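# Open the umbrella and leave it resting on the table

## Task

Push the umbrella open far enough that its latch catches and keeps it open, then leave it lying on the table, supported by its handle and the rim of its canopy.

## Robot and tools

Robot: two six-joint arms, left_arm and right_arm, each ending in a parallel two-finger gripper. Per arm, joints run from base to hand: waist, shoulder, elbow, wrist pitch, wrist yaw, wrist roll. Stated ranges in rad: waist -2.618 to 3.054, shoulder 0.000 to 3.142, elbow 0.000 to 3.142, wrist pitch -1.571 to 1.571, wrist yaw -1.571 to 1.571, wrist roll -2.094 to 2.094. A true end can differ from these by up to 0.059 rad. An action that would push a joint more than 0.059 rad beyond its end is rejected for both arms.

Frames: the scene frame has its origin at table-top height, halfway between the two nominal bases. +x points out over the table, +z points up, and left_arm sits on the +y side. Calibrated bases in the scene frame: left_arm at (-0.009, +0.310, 0) m with quat_wxyz (+1.000, 0, 0, -0.013); right_arm at (+0.018, -0.275, 0) m with quat_wxyz (+0.999, 0, 0, +0.033). Each arm's hand pose (end_effector_position in m, end_effector_quat_wxyz) is reported in that arm's own base frame. Fixed cameras and the table use the scene frame. Reported hand poses can be off by a few cm, more at long reach. Gripper axes: the fingers point along +z and close along y. end_effector_position is the point between the pads, about 1 cm short of the tips.

A row is one flat list of 14 numbers in [-1, 1] covering both arms, even if only one arm moves: left waist, shoulder, elbow, wrist pitch, wrist yaw, wrist roll, left opening, then the same seven for right_arm. The joint entries are offsets, not poses. Each counts from the Joint targets as they were when the action (or move) began, not from the previous row. Scale: 1.0 equals 2.224 rad for waist, shoulder and elbow, and 8.485 rad for the three wrist joints. So small numbers matter, especially for the wrists. Sending the same offset again moves the joint further. Sending 0 re-commands the present targets. Opening is absolute on both tools: +1 fully open (pad gap 0.094 m), -1 closed. Re-send the current opening to leave a gripper unchanged, because 0 is a half-open command.

Tools:
- execute_actions(actions, cameras): actions is a list of actions. Each action is a list of up to 15 rows, one row per 1/30 s step, and lasts 0.5 s; a short action repeats its last row. An empty list just reports state and images. cameras lists names to return: omitted, null or ["all"] gives all, [] gives none.
- move(target, speed, blend, opening_speed, blocking, cameras): target is one 14-number row, or up to 15 rows run in sequence within 10 s. Every row's offsets count from the same starting Joint targets. speed is in rad/s for the joint with farthest to travel, 0.01 to 12.57, default 0.5; give one value, or one per target. blend is in rad and rounds corners between listed targets. opening_speed (0.2 or more, scale units per second) ramps the grippers; use a low value when closing on the umbrella. blocking=false returns after about 0.5 s while the move continues. The result adds a "move:" line: done, off_target, moving, held or fault, plus limits=held if steps were withheld. Faster moves and targets set deep past a contact hit and press harder.
- wait(seconds 0 to 10): holds the last command and lets time pass.
- stop(): brakes a running move; fast moves need room to stop.
- zoom_image(camera, region): camera is one of cam_high, cam_low, cam_left_wrist, cam_right_wrist. region is [x0, y0, x1, y1] in pixels of the latest 896x504 image, at most 504 by 504.
- read_manual(section="licences"): licence text only.
- finished_scene(scene): the current scene number, 1 or 2. It is final, so call it only once the umbrella is latched open and resting correctly without the robot.

Result lines: Joint positions (rad, six per arm, then finger gap in m) and Joint velocities (rad/s, m/s; "within noise" when still). Joint targets: the base that your next offsets count from. Joint torques are in N m; positive means toward larger angles, and joints 1 to 3 wrap sign past ±28. grip_measured: the finger opening on the command scale, reading slightly wide when empty. grip_effort_nm: gripper motor effort, negative when closing; it is not a pad force. Tool commands shows current gripper commands. "joint sent to its limit": a joint hit its end. "joint command not followed": the clearance check altered targets. Motor temperatures, MOTOR HOT (75 °C) and OVER-TEMPERATURE FAULT (90 °C, the arm folds and idles) also appear.

Motion limits: per step, a target can lead the measured angle by at most 0.339 rad (big joints) or 2.2 rad (wrists). Targets that would put a gripper more than 200 mm from where it is are scaled back. Large changes may need several actions.

Avoid: letting the umbrella fall or end up off the table (this fails the task); releasing it while it is still moving; slamming or pressing hard; any hard contact between the two arms, including one gripper closing on the other's fingers. Also avoid holding loads or straining against unreachable poses for long, since this heats motors. If an arm is pushing on something, command its targets back past its measured positions. Close gently, because the pads squeeze at about 50 to 64 N each.

Each tool is called after "Request:" as a command line: name --argument value for each argument, lists and objects as JSON in quotes; but a table of rows of numbers goes row by row, as --pt "numbers of a row", without its own name.

## Session

Request:
execute_actions --actions '[]'

Scene clock: 0.00 s.
left_arm: end_effector_position=(+0.4116, +0.0164, +0.1153) grip_measured=+1.000 grip_effort_nm=n/a end_effector_quat_wxyz=(+0.594, -0.024, +0.802, +0.061) | right_arm: end_effector_position=(+0.3828, -0.0287, +0.0911) grip_measured=+1.000 grip_effort_nm=n/a end_effector_quat_wxyz=(+0.572, +0.075, +0.812, -0.090)
Joint positions: left_arm=[-0.029 1.555 0.428 0.832 -0.154 0.026 0.094] | right_arm=[0.054 1.542 0.327 0.865 0.285 0.038 0.094]
Joint velocities: within noise
Joint torques (N m): no reading
Motor temperatures (°C): left_arm=[34 36 40 34 32 32 30] | right_arm=[35 35 35 33 33 34 34]
Heat: left arm: 40 °C; right arm: 35 °C.
Joint targets: left_arm=[-0.029 1.552 0.431 0.824 -0.154 0.026] | right_arm=[0.054 1.537 0.332 0.864 0.287 0.038]
Tool commands: left_gripper/opening=+1.0 right_gripper/opening=+1.0

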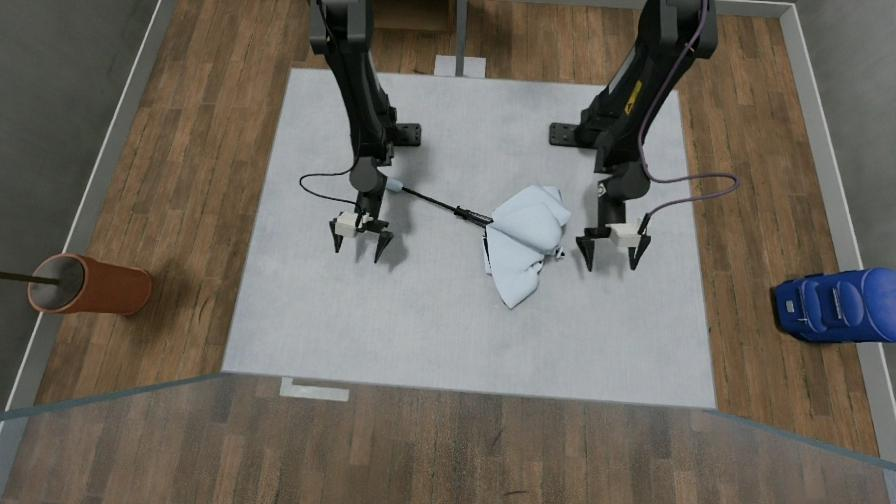

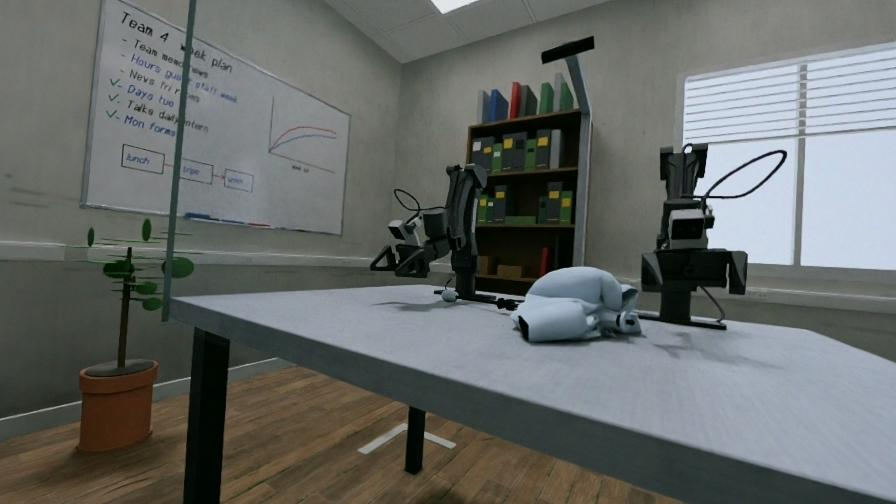

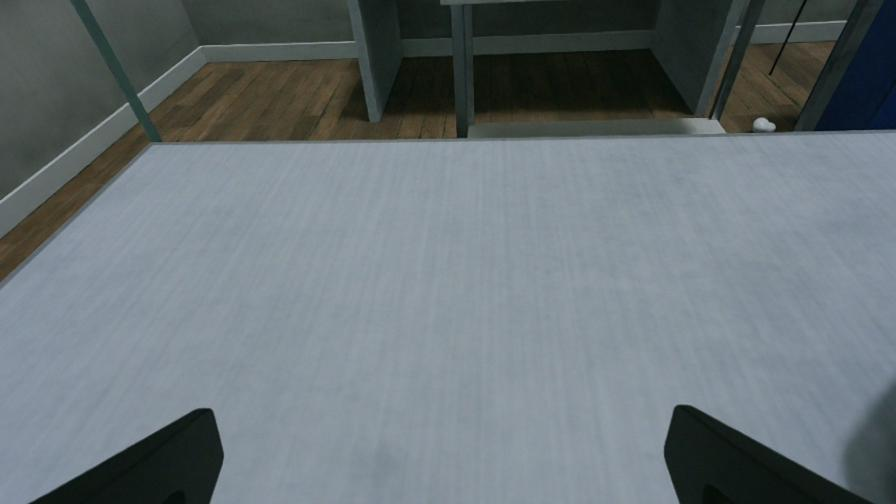

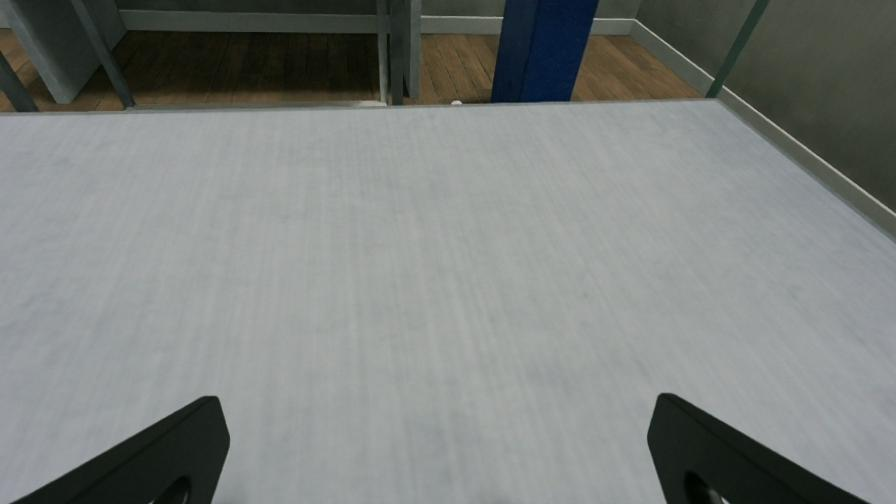

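Request:
zoom_image --camera "cam_high" --region '[370, 160, 590, 320]'

Request:
zoom_image --camera "cam_low" --region '[420, 240, 680, 370]'

Request:
zoom_image --camera "cam_high" --region '[430, 190, 510, 250]'

Scaled by 2.291 (camera's finer frame: 1280x720).

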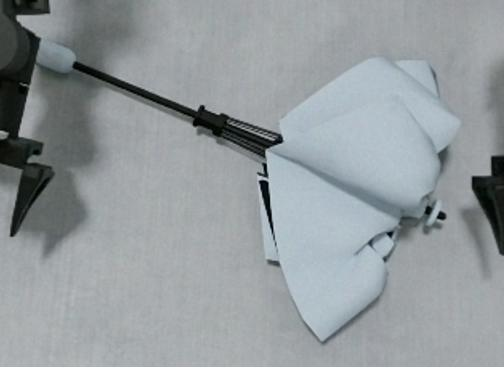

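Scaled by 1.938 (camera's finer frame: 1280x720).

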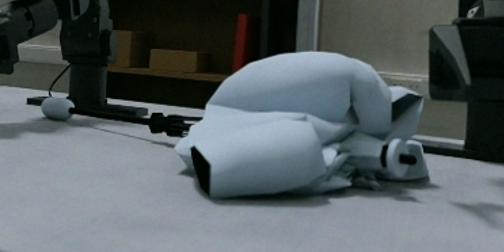

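Scaled by 6.300 (camera's finer frame: 1280x720).

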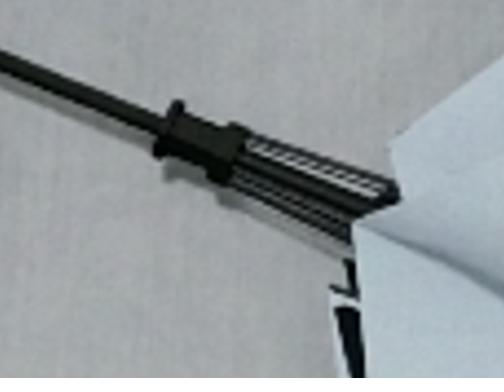

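Request:
move --target '[0,-0.1,0,0,0,0,1,0.214,-0.196,0.143,-0.143,-0.075,0,1]' --speed 0.9

Request:
zoom_image --camera "cam_high" --region '[350, 130, 600, 320]'

Scene clock: 16.13 s.
left_arm: end_effector_position=(+0.4039, +0.0167, +0.1964) grip_measured=+1.000 grip_effort_nm=-0.012 end_effector_quat_wxyz=(+0.674, -0.032, +0.736, +0.056) | right_arm: end_effector_position=(+0.2376, +0.2061, +0.1147) grip_measured=+1.000 grip_effort_nm=-0.037 end_effector_quat_wxyz=(+0.299, -0.280, +0.878, +0.247)
Joint positions: left_arm=[-0.029 1.347 0.428 0.832 -0.154 0.026 0.094] | right_arm=[0.525 1.117 0.617 -0.332 -0.332 0.038 0.094]
Joint torques (N m): left_arm=[0.05 -5.11 6.82 2.35 -0.03 0.03] | right_arm=[0.47 -3.95 10.32 1.35 -0.32 0.02]
Heat: left arm: 41 °C; right arm: 36 °C.
Joint targets: left_arm=[-0.029 1.330 0.431 0.824 -0.154 0.026] | right_arm=[0.530 1.100 0.651 -0.350 -0.349 0.038]
move: done

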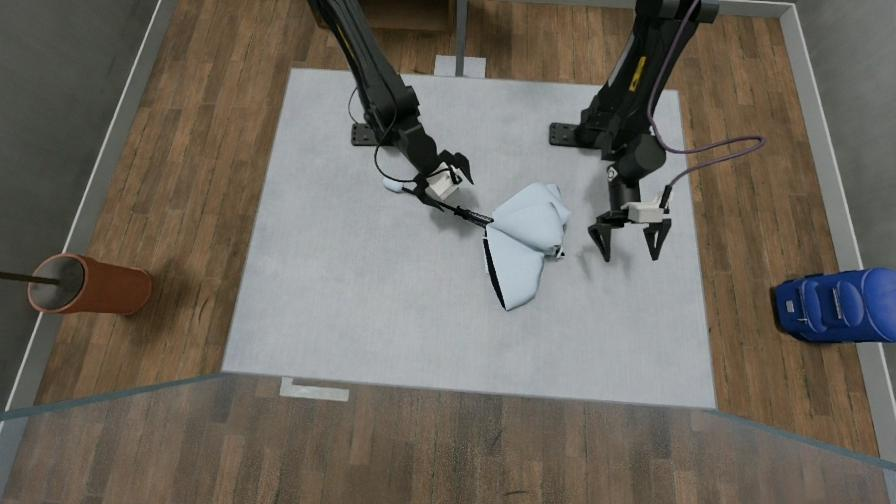

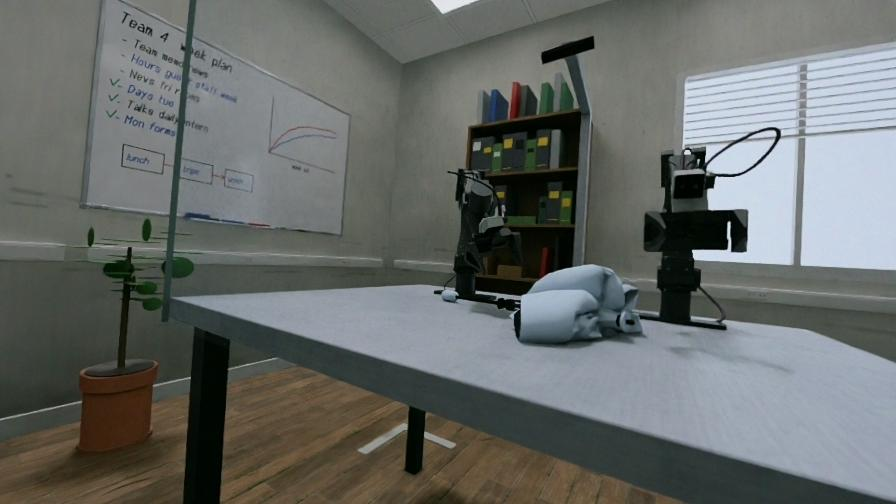

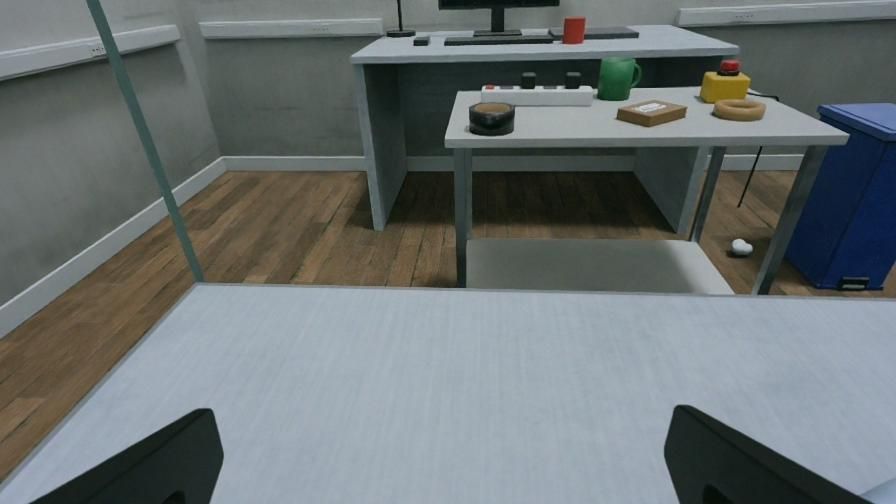

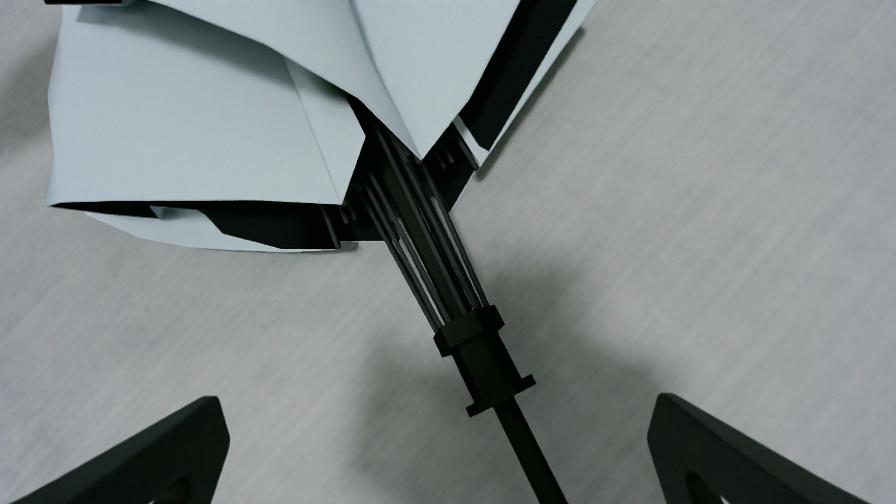

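Scaled by 2.016 (camera's finer frame: 1280x720).

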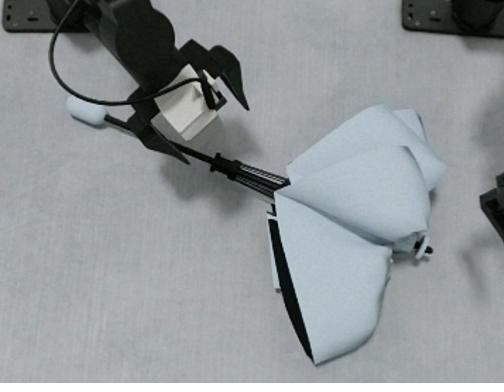

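Request:
move --target '[0,0,0,0,0,0,1,-0.017,0.121,0.007,0.019,-0.018,-0.071,0.6]' --cameras '["cam_right_wrist","cam_low"]'

Scene clock: 33.03 s.
left_arm: end_effector_position=(+0.4039, +0.0167, +0.1964) grip_measured=+1.000 grip_effort_nm=-0.007 end_effector_quat_wxyz=(+0.674, -0.032, +0.736, +0.056) | right_arm: end_effector_position=(+0.2444, +0.2276, +0.0752) grip_measured=+0.602 grip_effort_nm=-0.149 end_effector_quat_wxyz=(+0.311, -0.527, +0.761, +0.217)
Joint positions: left_arm=[-0.029 1.347 0.428 0.832 -0.154 0.026 0.094] | right_arm=[0.498 1.359 0.631 -0.204 -0.48 -0.552 0.075]
Joint torques (N m): left_arm=[0.05 -5.09 6.83 2.35 -0.04 0.04] | right_arm=[-0.59 -3.19 9.89 1.52 -0.47 -0.1]
Motor temperatures (°C): left_arm=[34 36 41 39 32 32 30] | right_arm=[35 36 38 36 33 34 34]
Heat: left arm: 41 °C; right arm: 38 °C.
Joint targets: left_arm=[-0.029 1.330 0.431 0.824 -0.154 0.026] | right_arm=[0.492 1.370 0.666 -0.188 -0.502 -0.564]
move: off_target (right_arm); right_arm: the elbow is farthest, 0.036 rad from its target
Images, in order (width x height): cam_low 896x504, cam_right_wrist 896x504.

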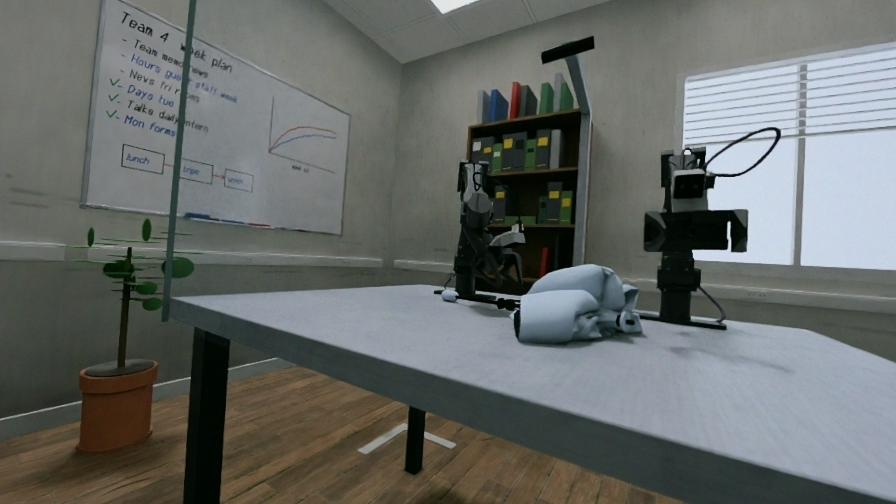

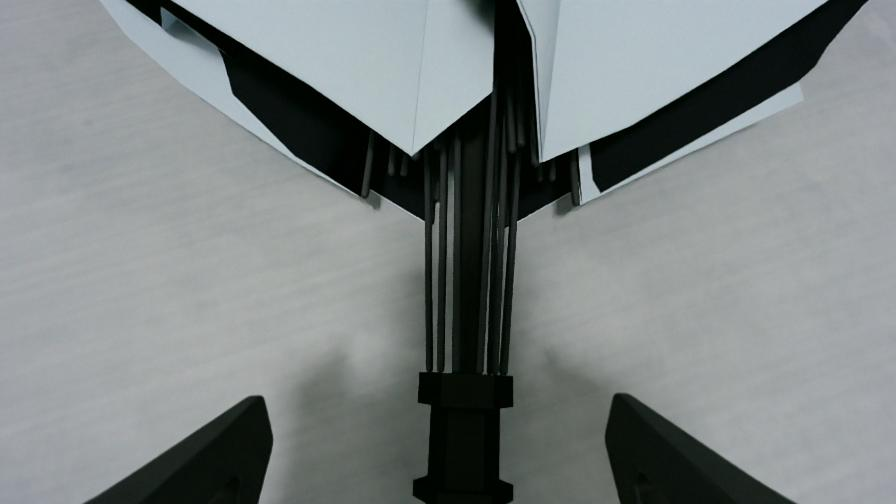

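Request:
move --target '[0,0,0,0,0,0,1,-0.0076,0.0818,-0.0504,0.0351,0,0,0.6]' --speed 0.3 --cameras '["cam_right_wrist","cam_low"]'

Scene clock: 38.53 s.
left_arm: end_effector_position=(+0.4039, +0.0167, +0.1964) grip_measured=+1.000 grip_effort_nm=-0.012 end_effector_quat_wxyz=(+0.674, -0.032, +0.736, +0.056) | right_arm: end_effector_position=(+0.2683, +0.2342, +0.0396) grip_measured=+0.602 grip_effort_nm=-0.149 end_effector_quat_wxyz=(+0.339, -0.522, +0.753, +0.212)
Joint positions: left_arm=[-0.029 1.347 0.428 0.832 -0.154 0.026 0.094] | right_arm=[0.481 1.538 0.571 0.093 -0.481 -0.553 0.075]
Joint torques (N m): left_arm=[0.05 -5.14 6.8 2.35 -0.03 0.04] | right_arm=[-0.54 -3.95 4.67 1.59 -0.44 -0.09]
Heat: left arm: 41 °C; right arm: 38 °C.
Joint targets: left_arm=[-0.029 1.330 0.431 0.824 -0.154 0.026] | right_arm=[0.475 1.552 0.554 0.109 -0.501 -0.564]
move: done
Images, in order (width x height): cam_low 896x504, cam_right_wrist 896x504.

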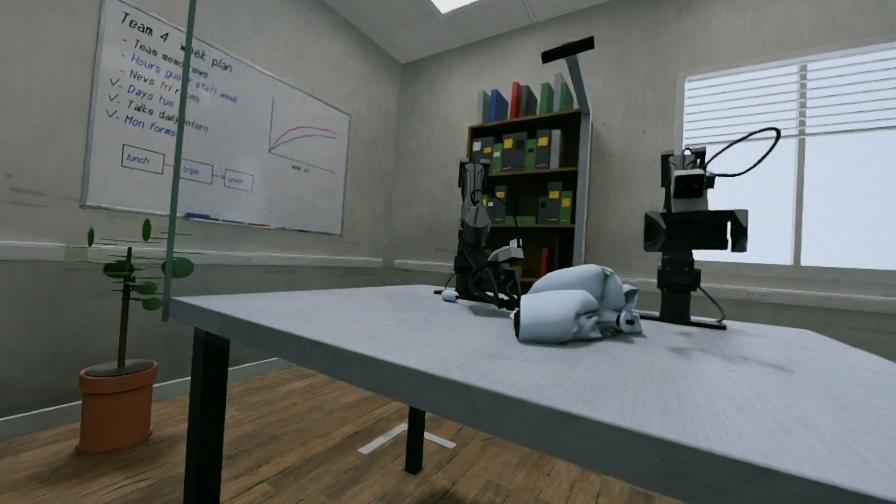

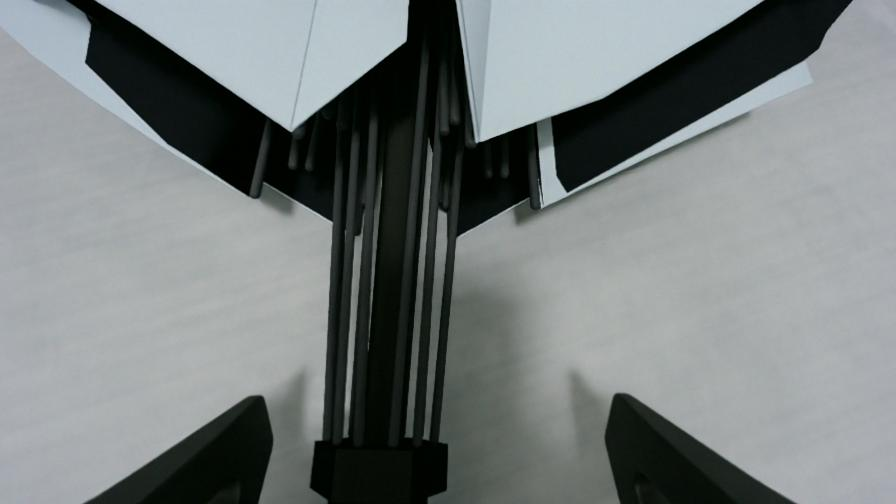

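Request:
move --target '[0,0,0,0,0,0,1,0.0085,-0.0059,-0.0465,0.0106,0,0,0.6]' --speed 0.2 --cameras '["cam_right_wrist","cam_high"]'

Request:
zoom_image --camera "cam_high" --region '[420, 170, 520, 240]'

Scene clock: 43.20 s.
left_arm: end_effector_position=(+0.4039, +0.0167, +0.1964) grip_measured=+1.000 grip_effort_nm=-0.002 end_effector_quat_wxyz=(+0.674, -0.032, +0.736, +0.056) | right_arm: end_effector_position=(+0.2481, +0.2263, +0.0189) grip_measured=+0.602 grip_effort_nm=-0.139 end_effector_quat_wxyz=(+0.332, -0.524, +0.754, +0.214)
Joint positions: left_arm=[-0.029 1.347 0.428 0.832 -0.154 0.026 0.094] | right_arm=[0.488 1.538 0.467 0.183 -0.481 -0.553 0.075]
Joint torques (N m): left_arm=[0.05 -5.12 6.82 2.35 -0.04 0.03] | right_arm=[0.54 -4.52 4.31 1.57 -0.45 -0.1]
Heat: left arm: 42 °C; right arm: 37 °C.
Joint targets: left_arm=[-0.029 1.330 0.431 0.824 -0.154 0.026] | right_arm=[0.494 1.538 0.450 0.199 -0.501 -0.564]
move: done
Images, in order (width x height): cam_high 896x504, cam_right_wrist 896x504.

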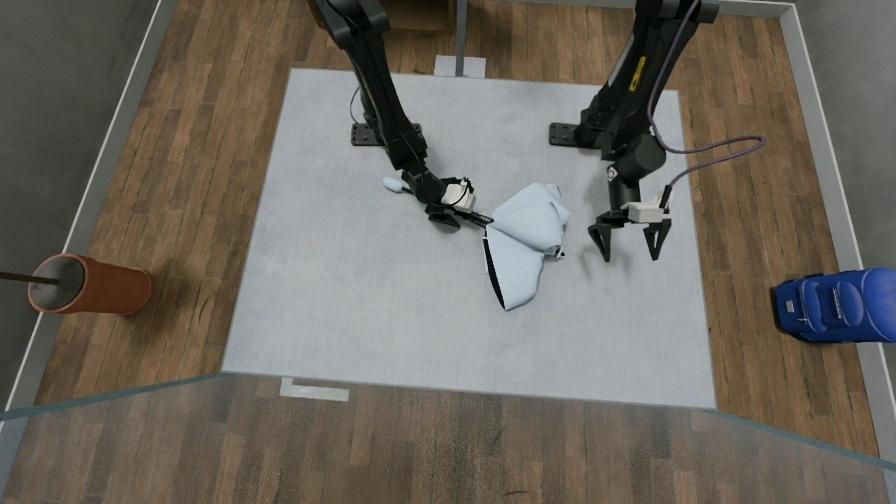

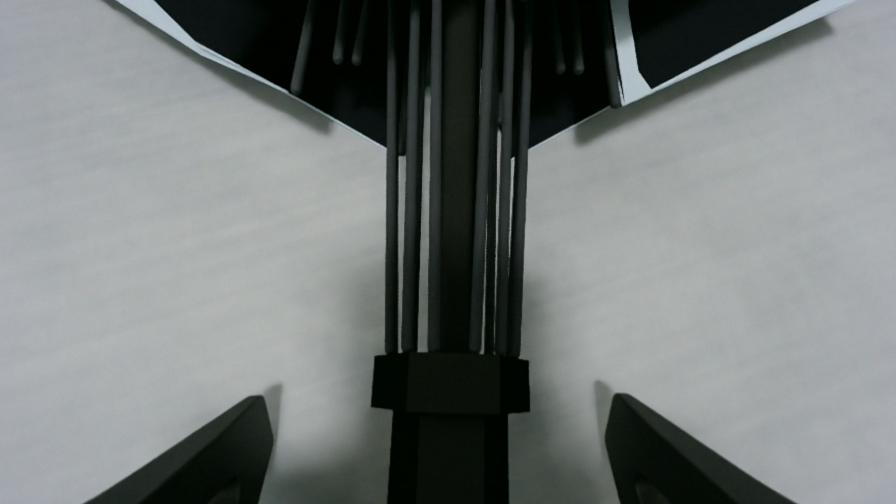

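Scaled by 5.040 (camera's finer frame: 1280x720).

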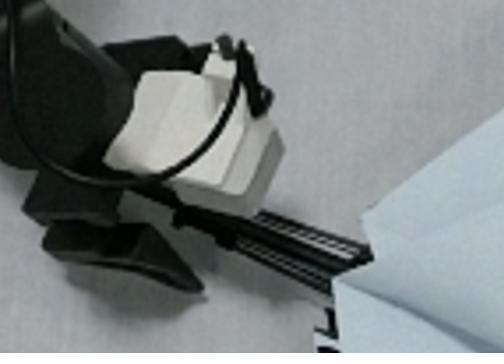

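Request:
move --target '[0,0,0,0,0,0,1,0,0,0,0,0,0,-0.95]' --opening_speed 0.6 --cameras '["cam_right_wrist"]'

Scene clock: 47.80 s.
left_arm: end_effector_position=(+0.4039, +0.0167, +0.1964) grip_measured=+1.000 grip_effort_nm=-0.007 end_effector_quat_wxyz=(+0.674, -0.032, +0.736, +0.056) | right_arm: end_effector_position=(+0.2487, +0.2266, +0.0195) grip_measured=-0.555 grip_effort_nm=-1.067 end_effector_quat_wxyz=(+0.334, -0.525, +0.753, +0.214)
Joint positions: left_arm=[-0.029 1.347 0.428 0.832 -0.154 0.026 0.094] | right_arm=[0.488 1.538 0.467 0.188 -0.481 -0.554 0.021]
Joint torques (N m): left_arm=[0.02 -5.14 6.79 2.35 -0.04 0.03] | right_arm=[0.59 -4.56 4.33 1.53 -0.45 -0.09]
Heat: left arm: 42 °C; right arm: 37 °C.
Joint targets: left_arm=[-0.029 1.330 0.431 0.824 -0.154 0.026] | right_arm=[0.494 1.538 0.450 0.199 -0.501 -0.564]
move: done

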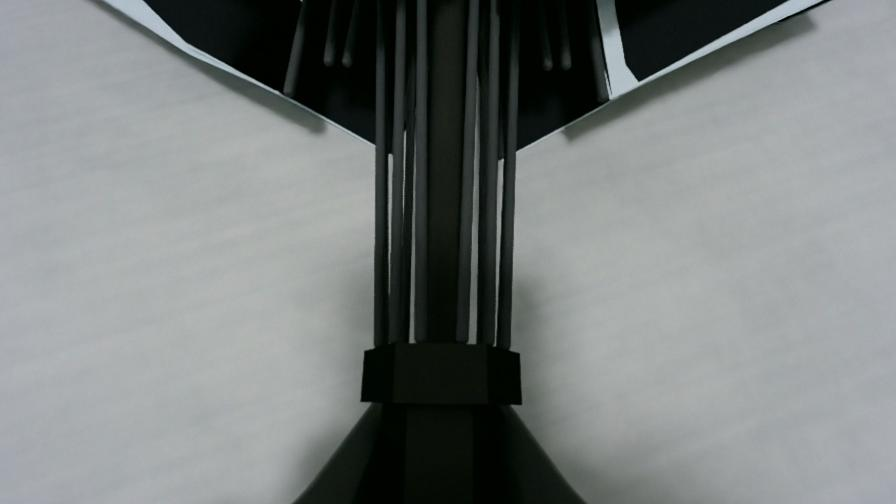

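Request:
move --target '[0,0,0,0,0,0,1,0,-0.142,0.091,-0.061,0,0,-0.95]' --speed 0.3

Scene clock: 65.20 s.
left_arm: end_effector_position=(+0.4039, +0.0167, +0.1964) grip_measured=+1.000 grip_effort_nm=-0.007 end_effector_quat_wxyz=(+0.674, -0.032, +0.736, +0.056) | right_arm: end_effector_position=(+0.2236, +0.2133, +0.0820) grip_measured=-0.568 grip_effort_nm=-1.067 end_effector_quat_wxyz=(+0.293, -0.523, +0.770, +0.218)
Joint positions: left_arm=[-0.029 1.347 0.428 0.832 -0.154 0.026 0.094] | right_arm=[0.488 1.251 0.609 -0.331 -0.481 -0.554 0.02]
Joint torques (N m): left_arm=[0.03 -5.12 6.83 2.35 -0.03 0.04] | right_arm=[0.51 -5.56 10.88 1.45 -0.46 -0.09]
Heat: left arm: 42 °C; right arm: 37 °C.
Joint targets: left_arm=[-0.029 1.330 0.431 0.824 -0.154 0.026] | right_arm=[0.494 1.223 0.653 -0.318 -0.501 -0.564]
move: off_target (right_arm); right_arm: the elbow is farthest, 0.043 rad from its target

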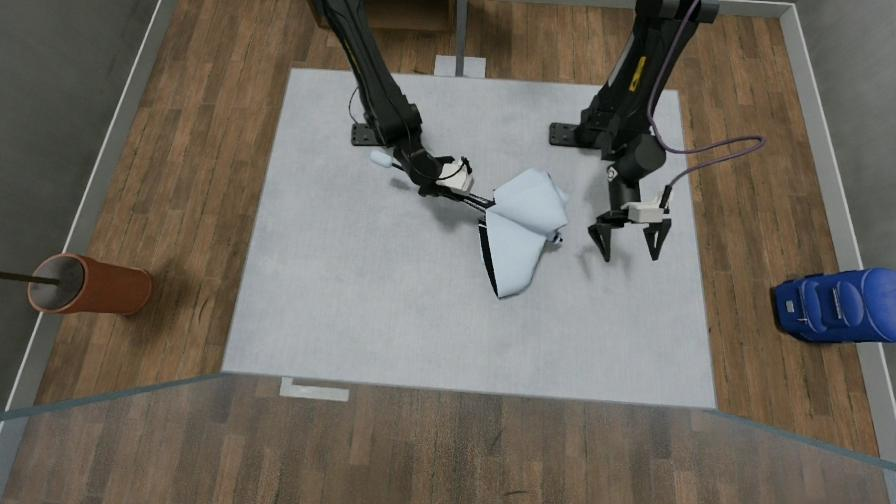

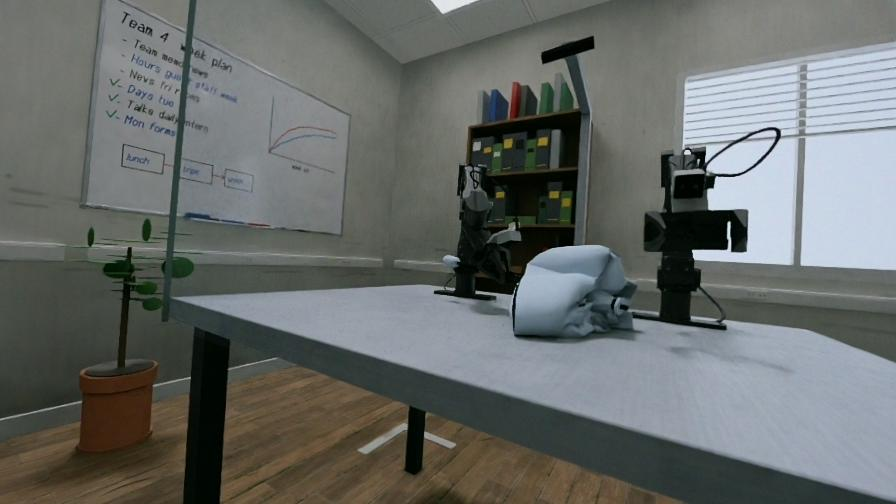

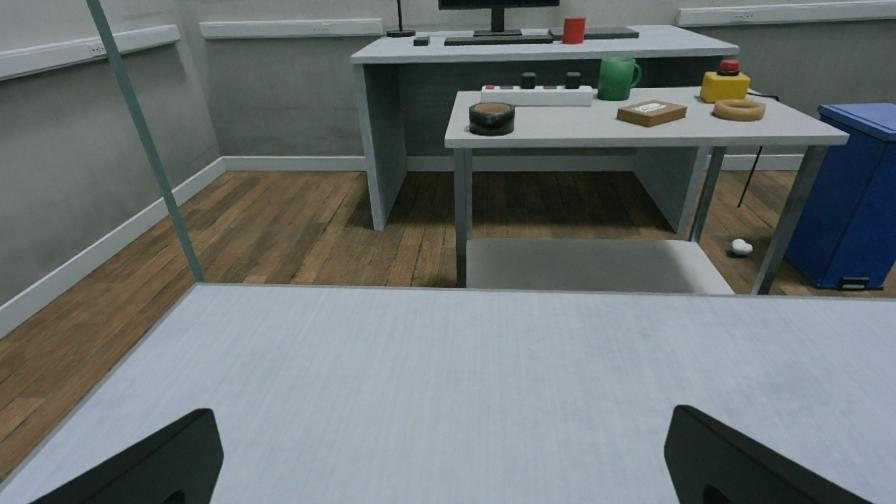

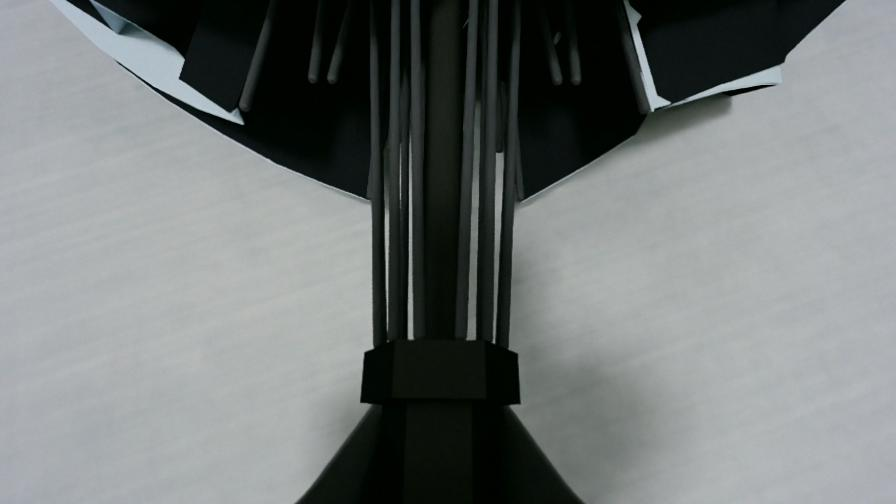

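Request:
move --target '[0,0,0,0,0,0,1,-0.118,0.207,0.558,-0.12,-0.116,-0.308,-0.95]' --speed 0.02 --blocking false --cameras '[]'

Request:
stop --cameras '[]'

the call would take right_arm's wrist roll more than 0.059 radians past the lower end of its range (-2.094 radians), so nothing of the call was run. Give that joint a number nearer 0 in that row, or first move the joint away from that end.
Scene clock: 67.17 s.
left_arm: end_effector_position=(+0.4039, +0.0167, +0.1964) grip_measured=+1.000 grip_effort_nm=-0.007 end_effector_quat_wxyz=(+0.674, -0.032, +0.736, +0.056) | right_arm: end_effector_position=(+0.2236, +0.2133, +0.0820) grip_measured=-0.568 grip_effort_nm=-1.072 end_effector_quat_wxyz=(+0.293, -0.523, +0.770, +0.218)
Joint positions: left_arm=[-0.029 1.347 0.428 0.832 -0.154 0.026 0.094] | right_arm=[0.488 1.251 0.609 -0.332 -0.481 -0.554 0.02]
Joint torques (N m): left_arm=[0.03 -5.14 6.82 2.35 -0.03 0.04] | right_arm=[0.58 -5.55 10.86 1.44 -0.46 -0.09]
Heat: left arm: 42 °C; right arm: 37 °C.
Joint targets: left_arm=[-0.029 1.330 0.431 0.824 -0.154 0.026] | right_arm=[0.494 1.223 0.653 -0.318 -0.501 -0.564]
Tool commands: left_gripper/opening=+1.0 right_gripper/opening=-0.95

Scene clock: 67.17 s.
left_arm: end_effector_position=(+0.4039, +0.0167, +0.1964) grip_measured=+1.000 grip_effort_nm=-0.007 end_effector_quat_wxyz=(+0.674, -0.032, +0.736, +0.056) | right_arm: end_effector_position=(+0.2236, +0.2133, +0.0820) grip_measured=-0.568 grip_effort_nm=-1.072 end_effector_quat_wxyz=(+0.293, -0.523, +0.770, +0.218)
Joint positions: left_arm=[-0.029 1.347 0.428 0.832 -0.154 0.026 0.094] | right_arm=[0.488 1.251 0.609 -0.332 -0.481 -0.554 0.02]
Joint velocities: within noise
Joint torques (N m): left_arm=[0.03 -5.14 6.82 2.35 -0.03 0.04] | right_arm=[0.58 -5.55 10.86 1.44 -0.46 -0.09]
Motor temperatures (°C): left_arm=[34 36 42 42 32 32 30] | right_arm=[35 36 37 37 33 34 35]
Heat: left arm: 42 °C; right arm: 37 °C.
Joint targets: left_arm=[-0.029 1.330 0.431 0.824 -0.154 0.026] | right_arm=[0.494 1.223 0.653 -0.318 -0.501 -0.564]
Tool commands: left_gripper/opening=+1.0 right_gripper/opening=-0.95
stop: no move was running
No camera images: "cameras" was empty.

Request:
move --target '[0,0,0,0,0,0,1,-0.118,0.194,0.475,-0.123,-0.032,-0.081,-0.95]' --speed 0.5

Request:
zoom_image --camera "cam_high" --region '[370, 120, 690, 310]'

Request:
zoom_image --camera "cam_low" --region '[430, 150, 750, 340]'

Scene clock: 71.83 s.
left_arm: end_effector_position=(+0.4039, +0.0167, +0.1964) grip_measured=+1.000 grip_effort_nm=-0.007 end_effector_quat_wxyz=(+0.674, -0.032, +0.736, +0.056) | right_arm: end_effector_position=(+0.2951, +0.1911, +0.2494) grip_measured=-0.570 grip_effort_nm=-1.067 end_effector_quat_wxyz=(-0.267, +0.657, -0.661, -0.247)
Joint positions: left_arm=[-0.029 1.347 0.428 0.832 -0.154 0.026 0.094] | right_arm=[0.235 1.641 1.669 -1.353 -0.71 -1.239 0.02]
Joint torques (N m): left_arm=[0.05 -5.11 6.83 2.35 -0.03 0.04] | right_arm=[-0.38 -5.24 10.22 0.7 -1.1 -0.08]
Heat: left arm: 42 °C; right arm: 37 °C.
Joint targets: left_arm=[-0.029 1.330 0.431 0.824 -0.154 0.026] | right_arm=[0.231 1.654 1.709 -1.362 -0.773 -1.252]
move: off_target (right_arm); right_arm: the wrist yaw is farthest, 0.063 rad from its target

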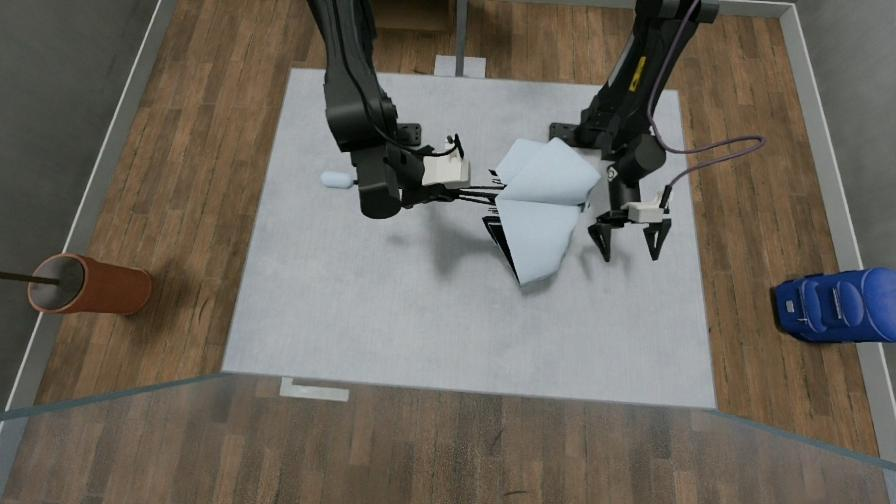

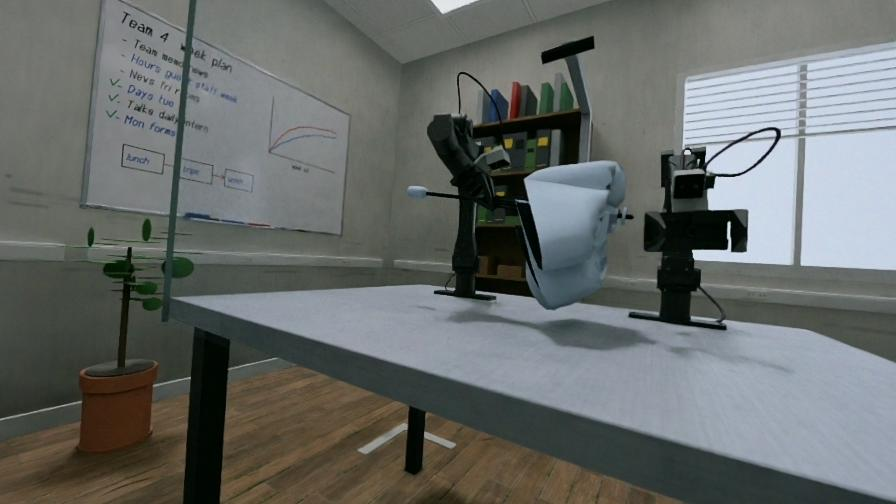

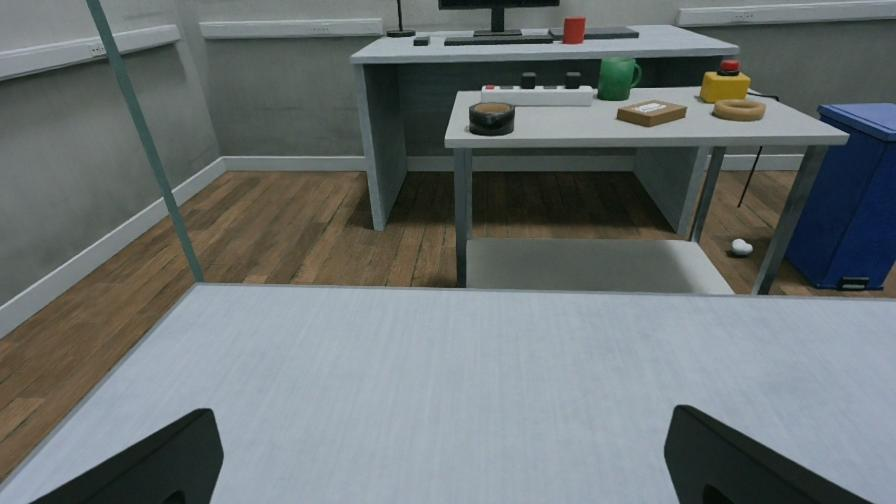

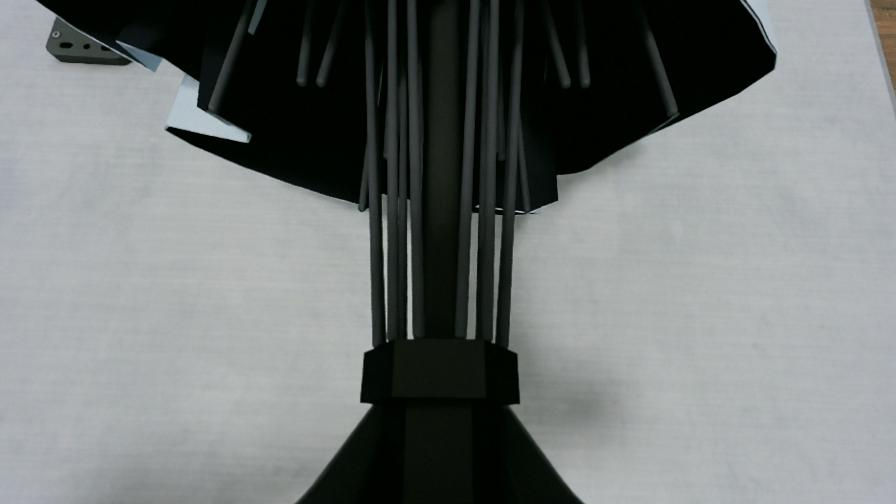

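Scaled by 1.575 (camera's finer frame: 1280x720).

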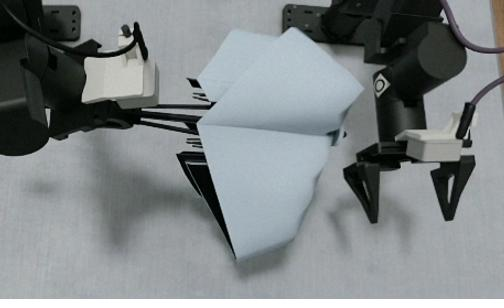

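Scaled by 1.575 (camera's finer frame: 1280x720).

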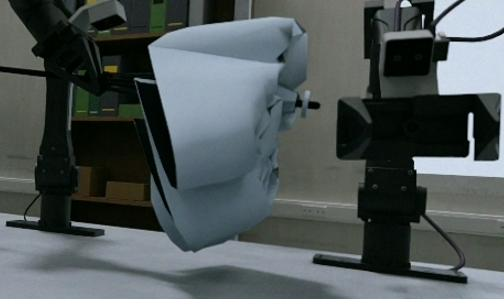

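Request:
move --pt "0.373 0.008 0.117 -0.05 0 0 0.5 0 0 0 0 0 0 -0.95" --pt "0.373 0.008 0.117 -0.073 0.202 -0.129 0.5 0 0 0 0 0 0 -0.95" --speed 0.8 --blend 0.1

Request:
zoom_image --camera "cam_high" --region '[420, 120, 680, 280]'

Request:
zoom_image --camera "cam_low" --region '[430, 150, 750, 340]'

Scene clock: 104.70 s.
left_arm: end_effector_position=(+0.3059, +0.0598, +0.2350) grip_measured=+0.501 grip_effort_nm=-0.081 end_effector_quat_wxyz=(+0.294, -0.270, +0.658, -0.639) | right_arm: end_effector_position=(+0.2947, +0.1910, +0.2494) grip_measured=-0.570 grip_effort_nm=-1.067 end_effector_quat_wxyz=(-0.266, +0.657, -0.660, -0.248)
Joint positions: left_arm=[0.798 1.347 0.665 0.221 1.545 -1.07 0.071] | right_arm=[0.235 1.641 1.669 -1.355 -0.71 -1.24 0.02]
Joint torques (N m): left_arm=[0.29 -3.84 8.84 1.45 0.37 0.06] | right_arm=[-0.32 -5.2 10.22 0.7 -1.1 -0.1]
Heat: left arm: 43 °C; right arm: 37 °C.
Joint targets: left_arm=[0.801 1.348 0.691 0.204 1.560 -1.068] | right_arm=[0.231 1.654 1.709 -1.362 -0.773 -1.251]
move: off_target (right_arm); right_arm: the wrist yaw is farthest, 0.063 rad from its target

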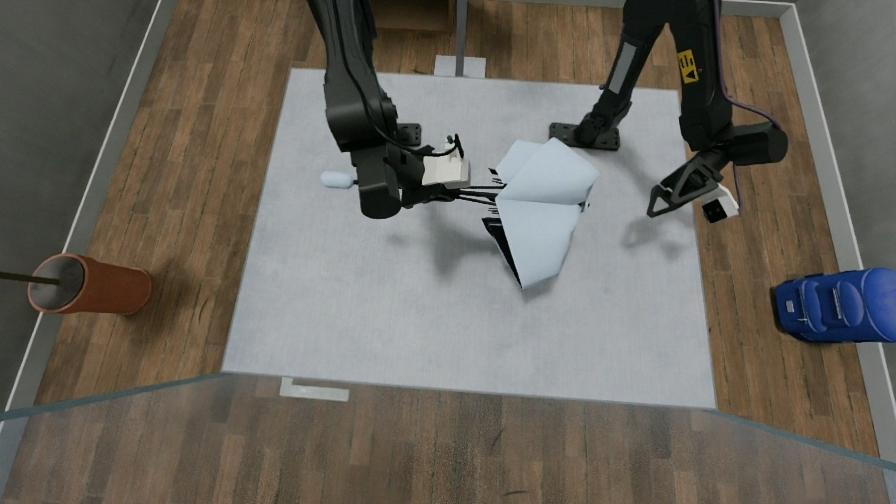

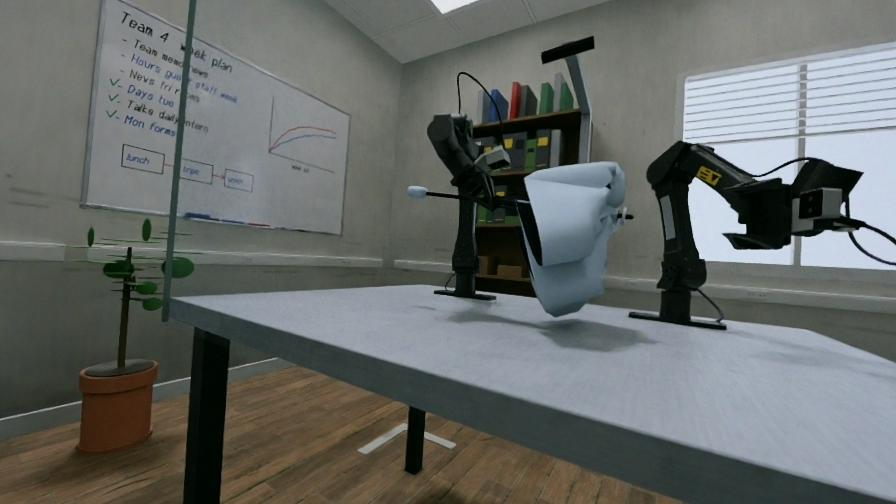

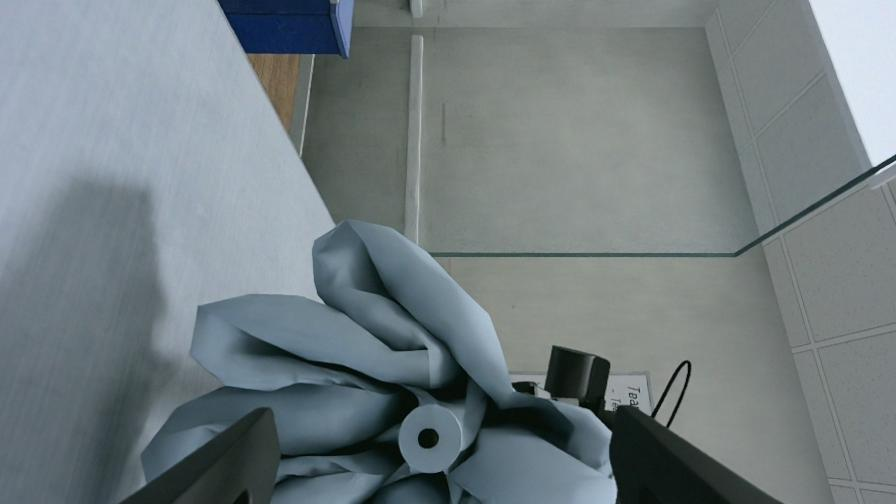

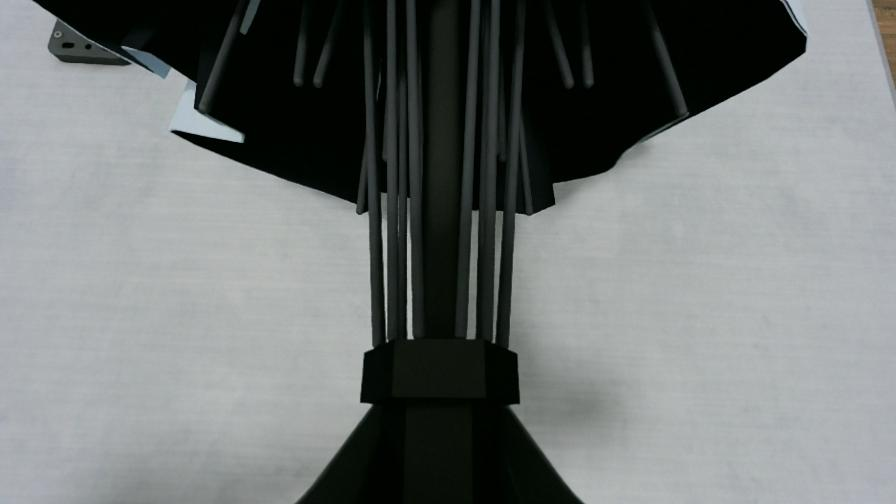

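Scaled by 1.938 (camera's finer frame: 1280x720).

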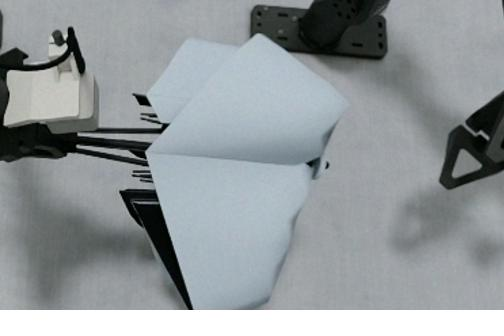

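Scaled by 1.575 (camera's finer frame: 1280x720).

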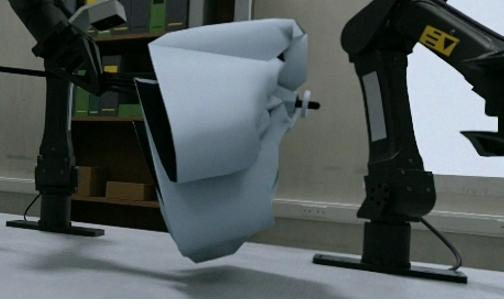

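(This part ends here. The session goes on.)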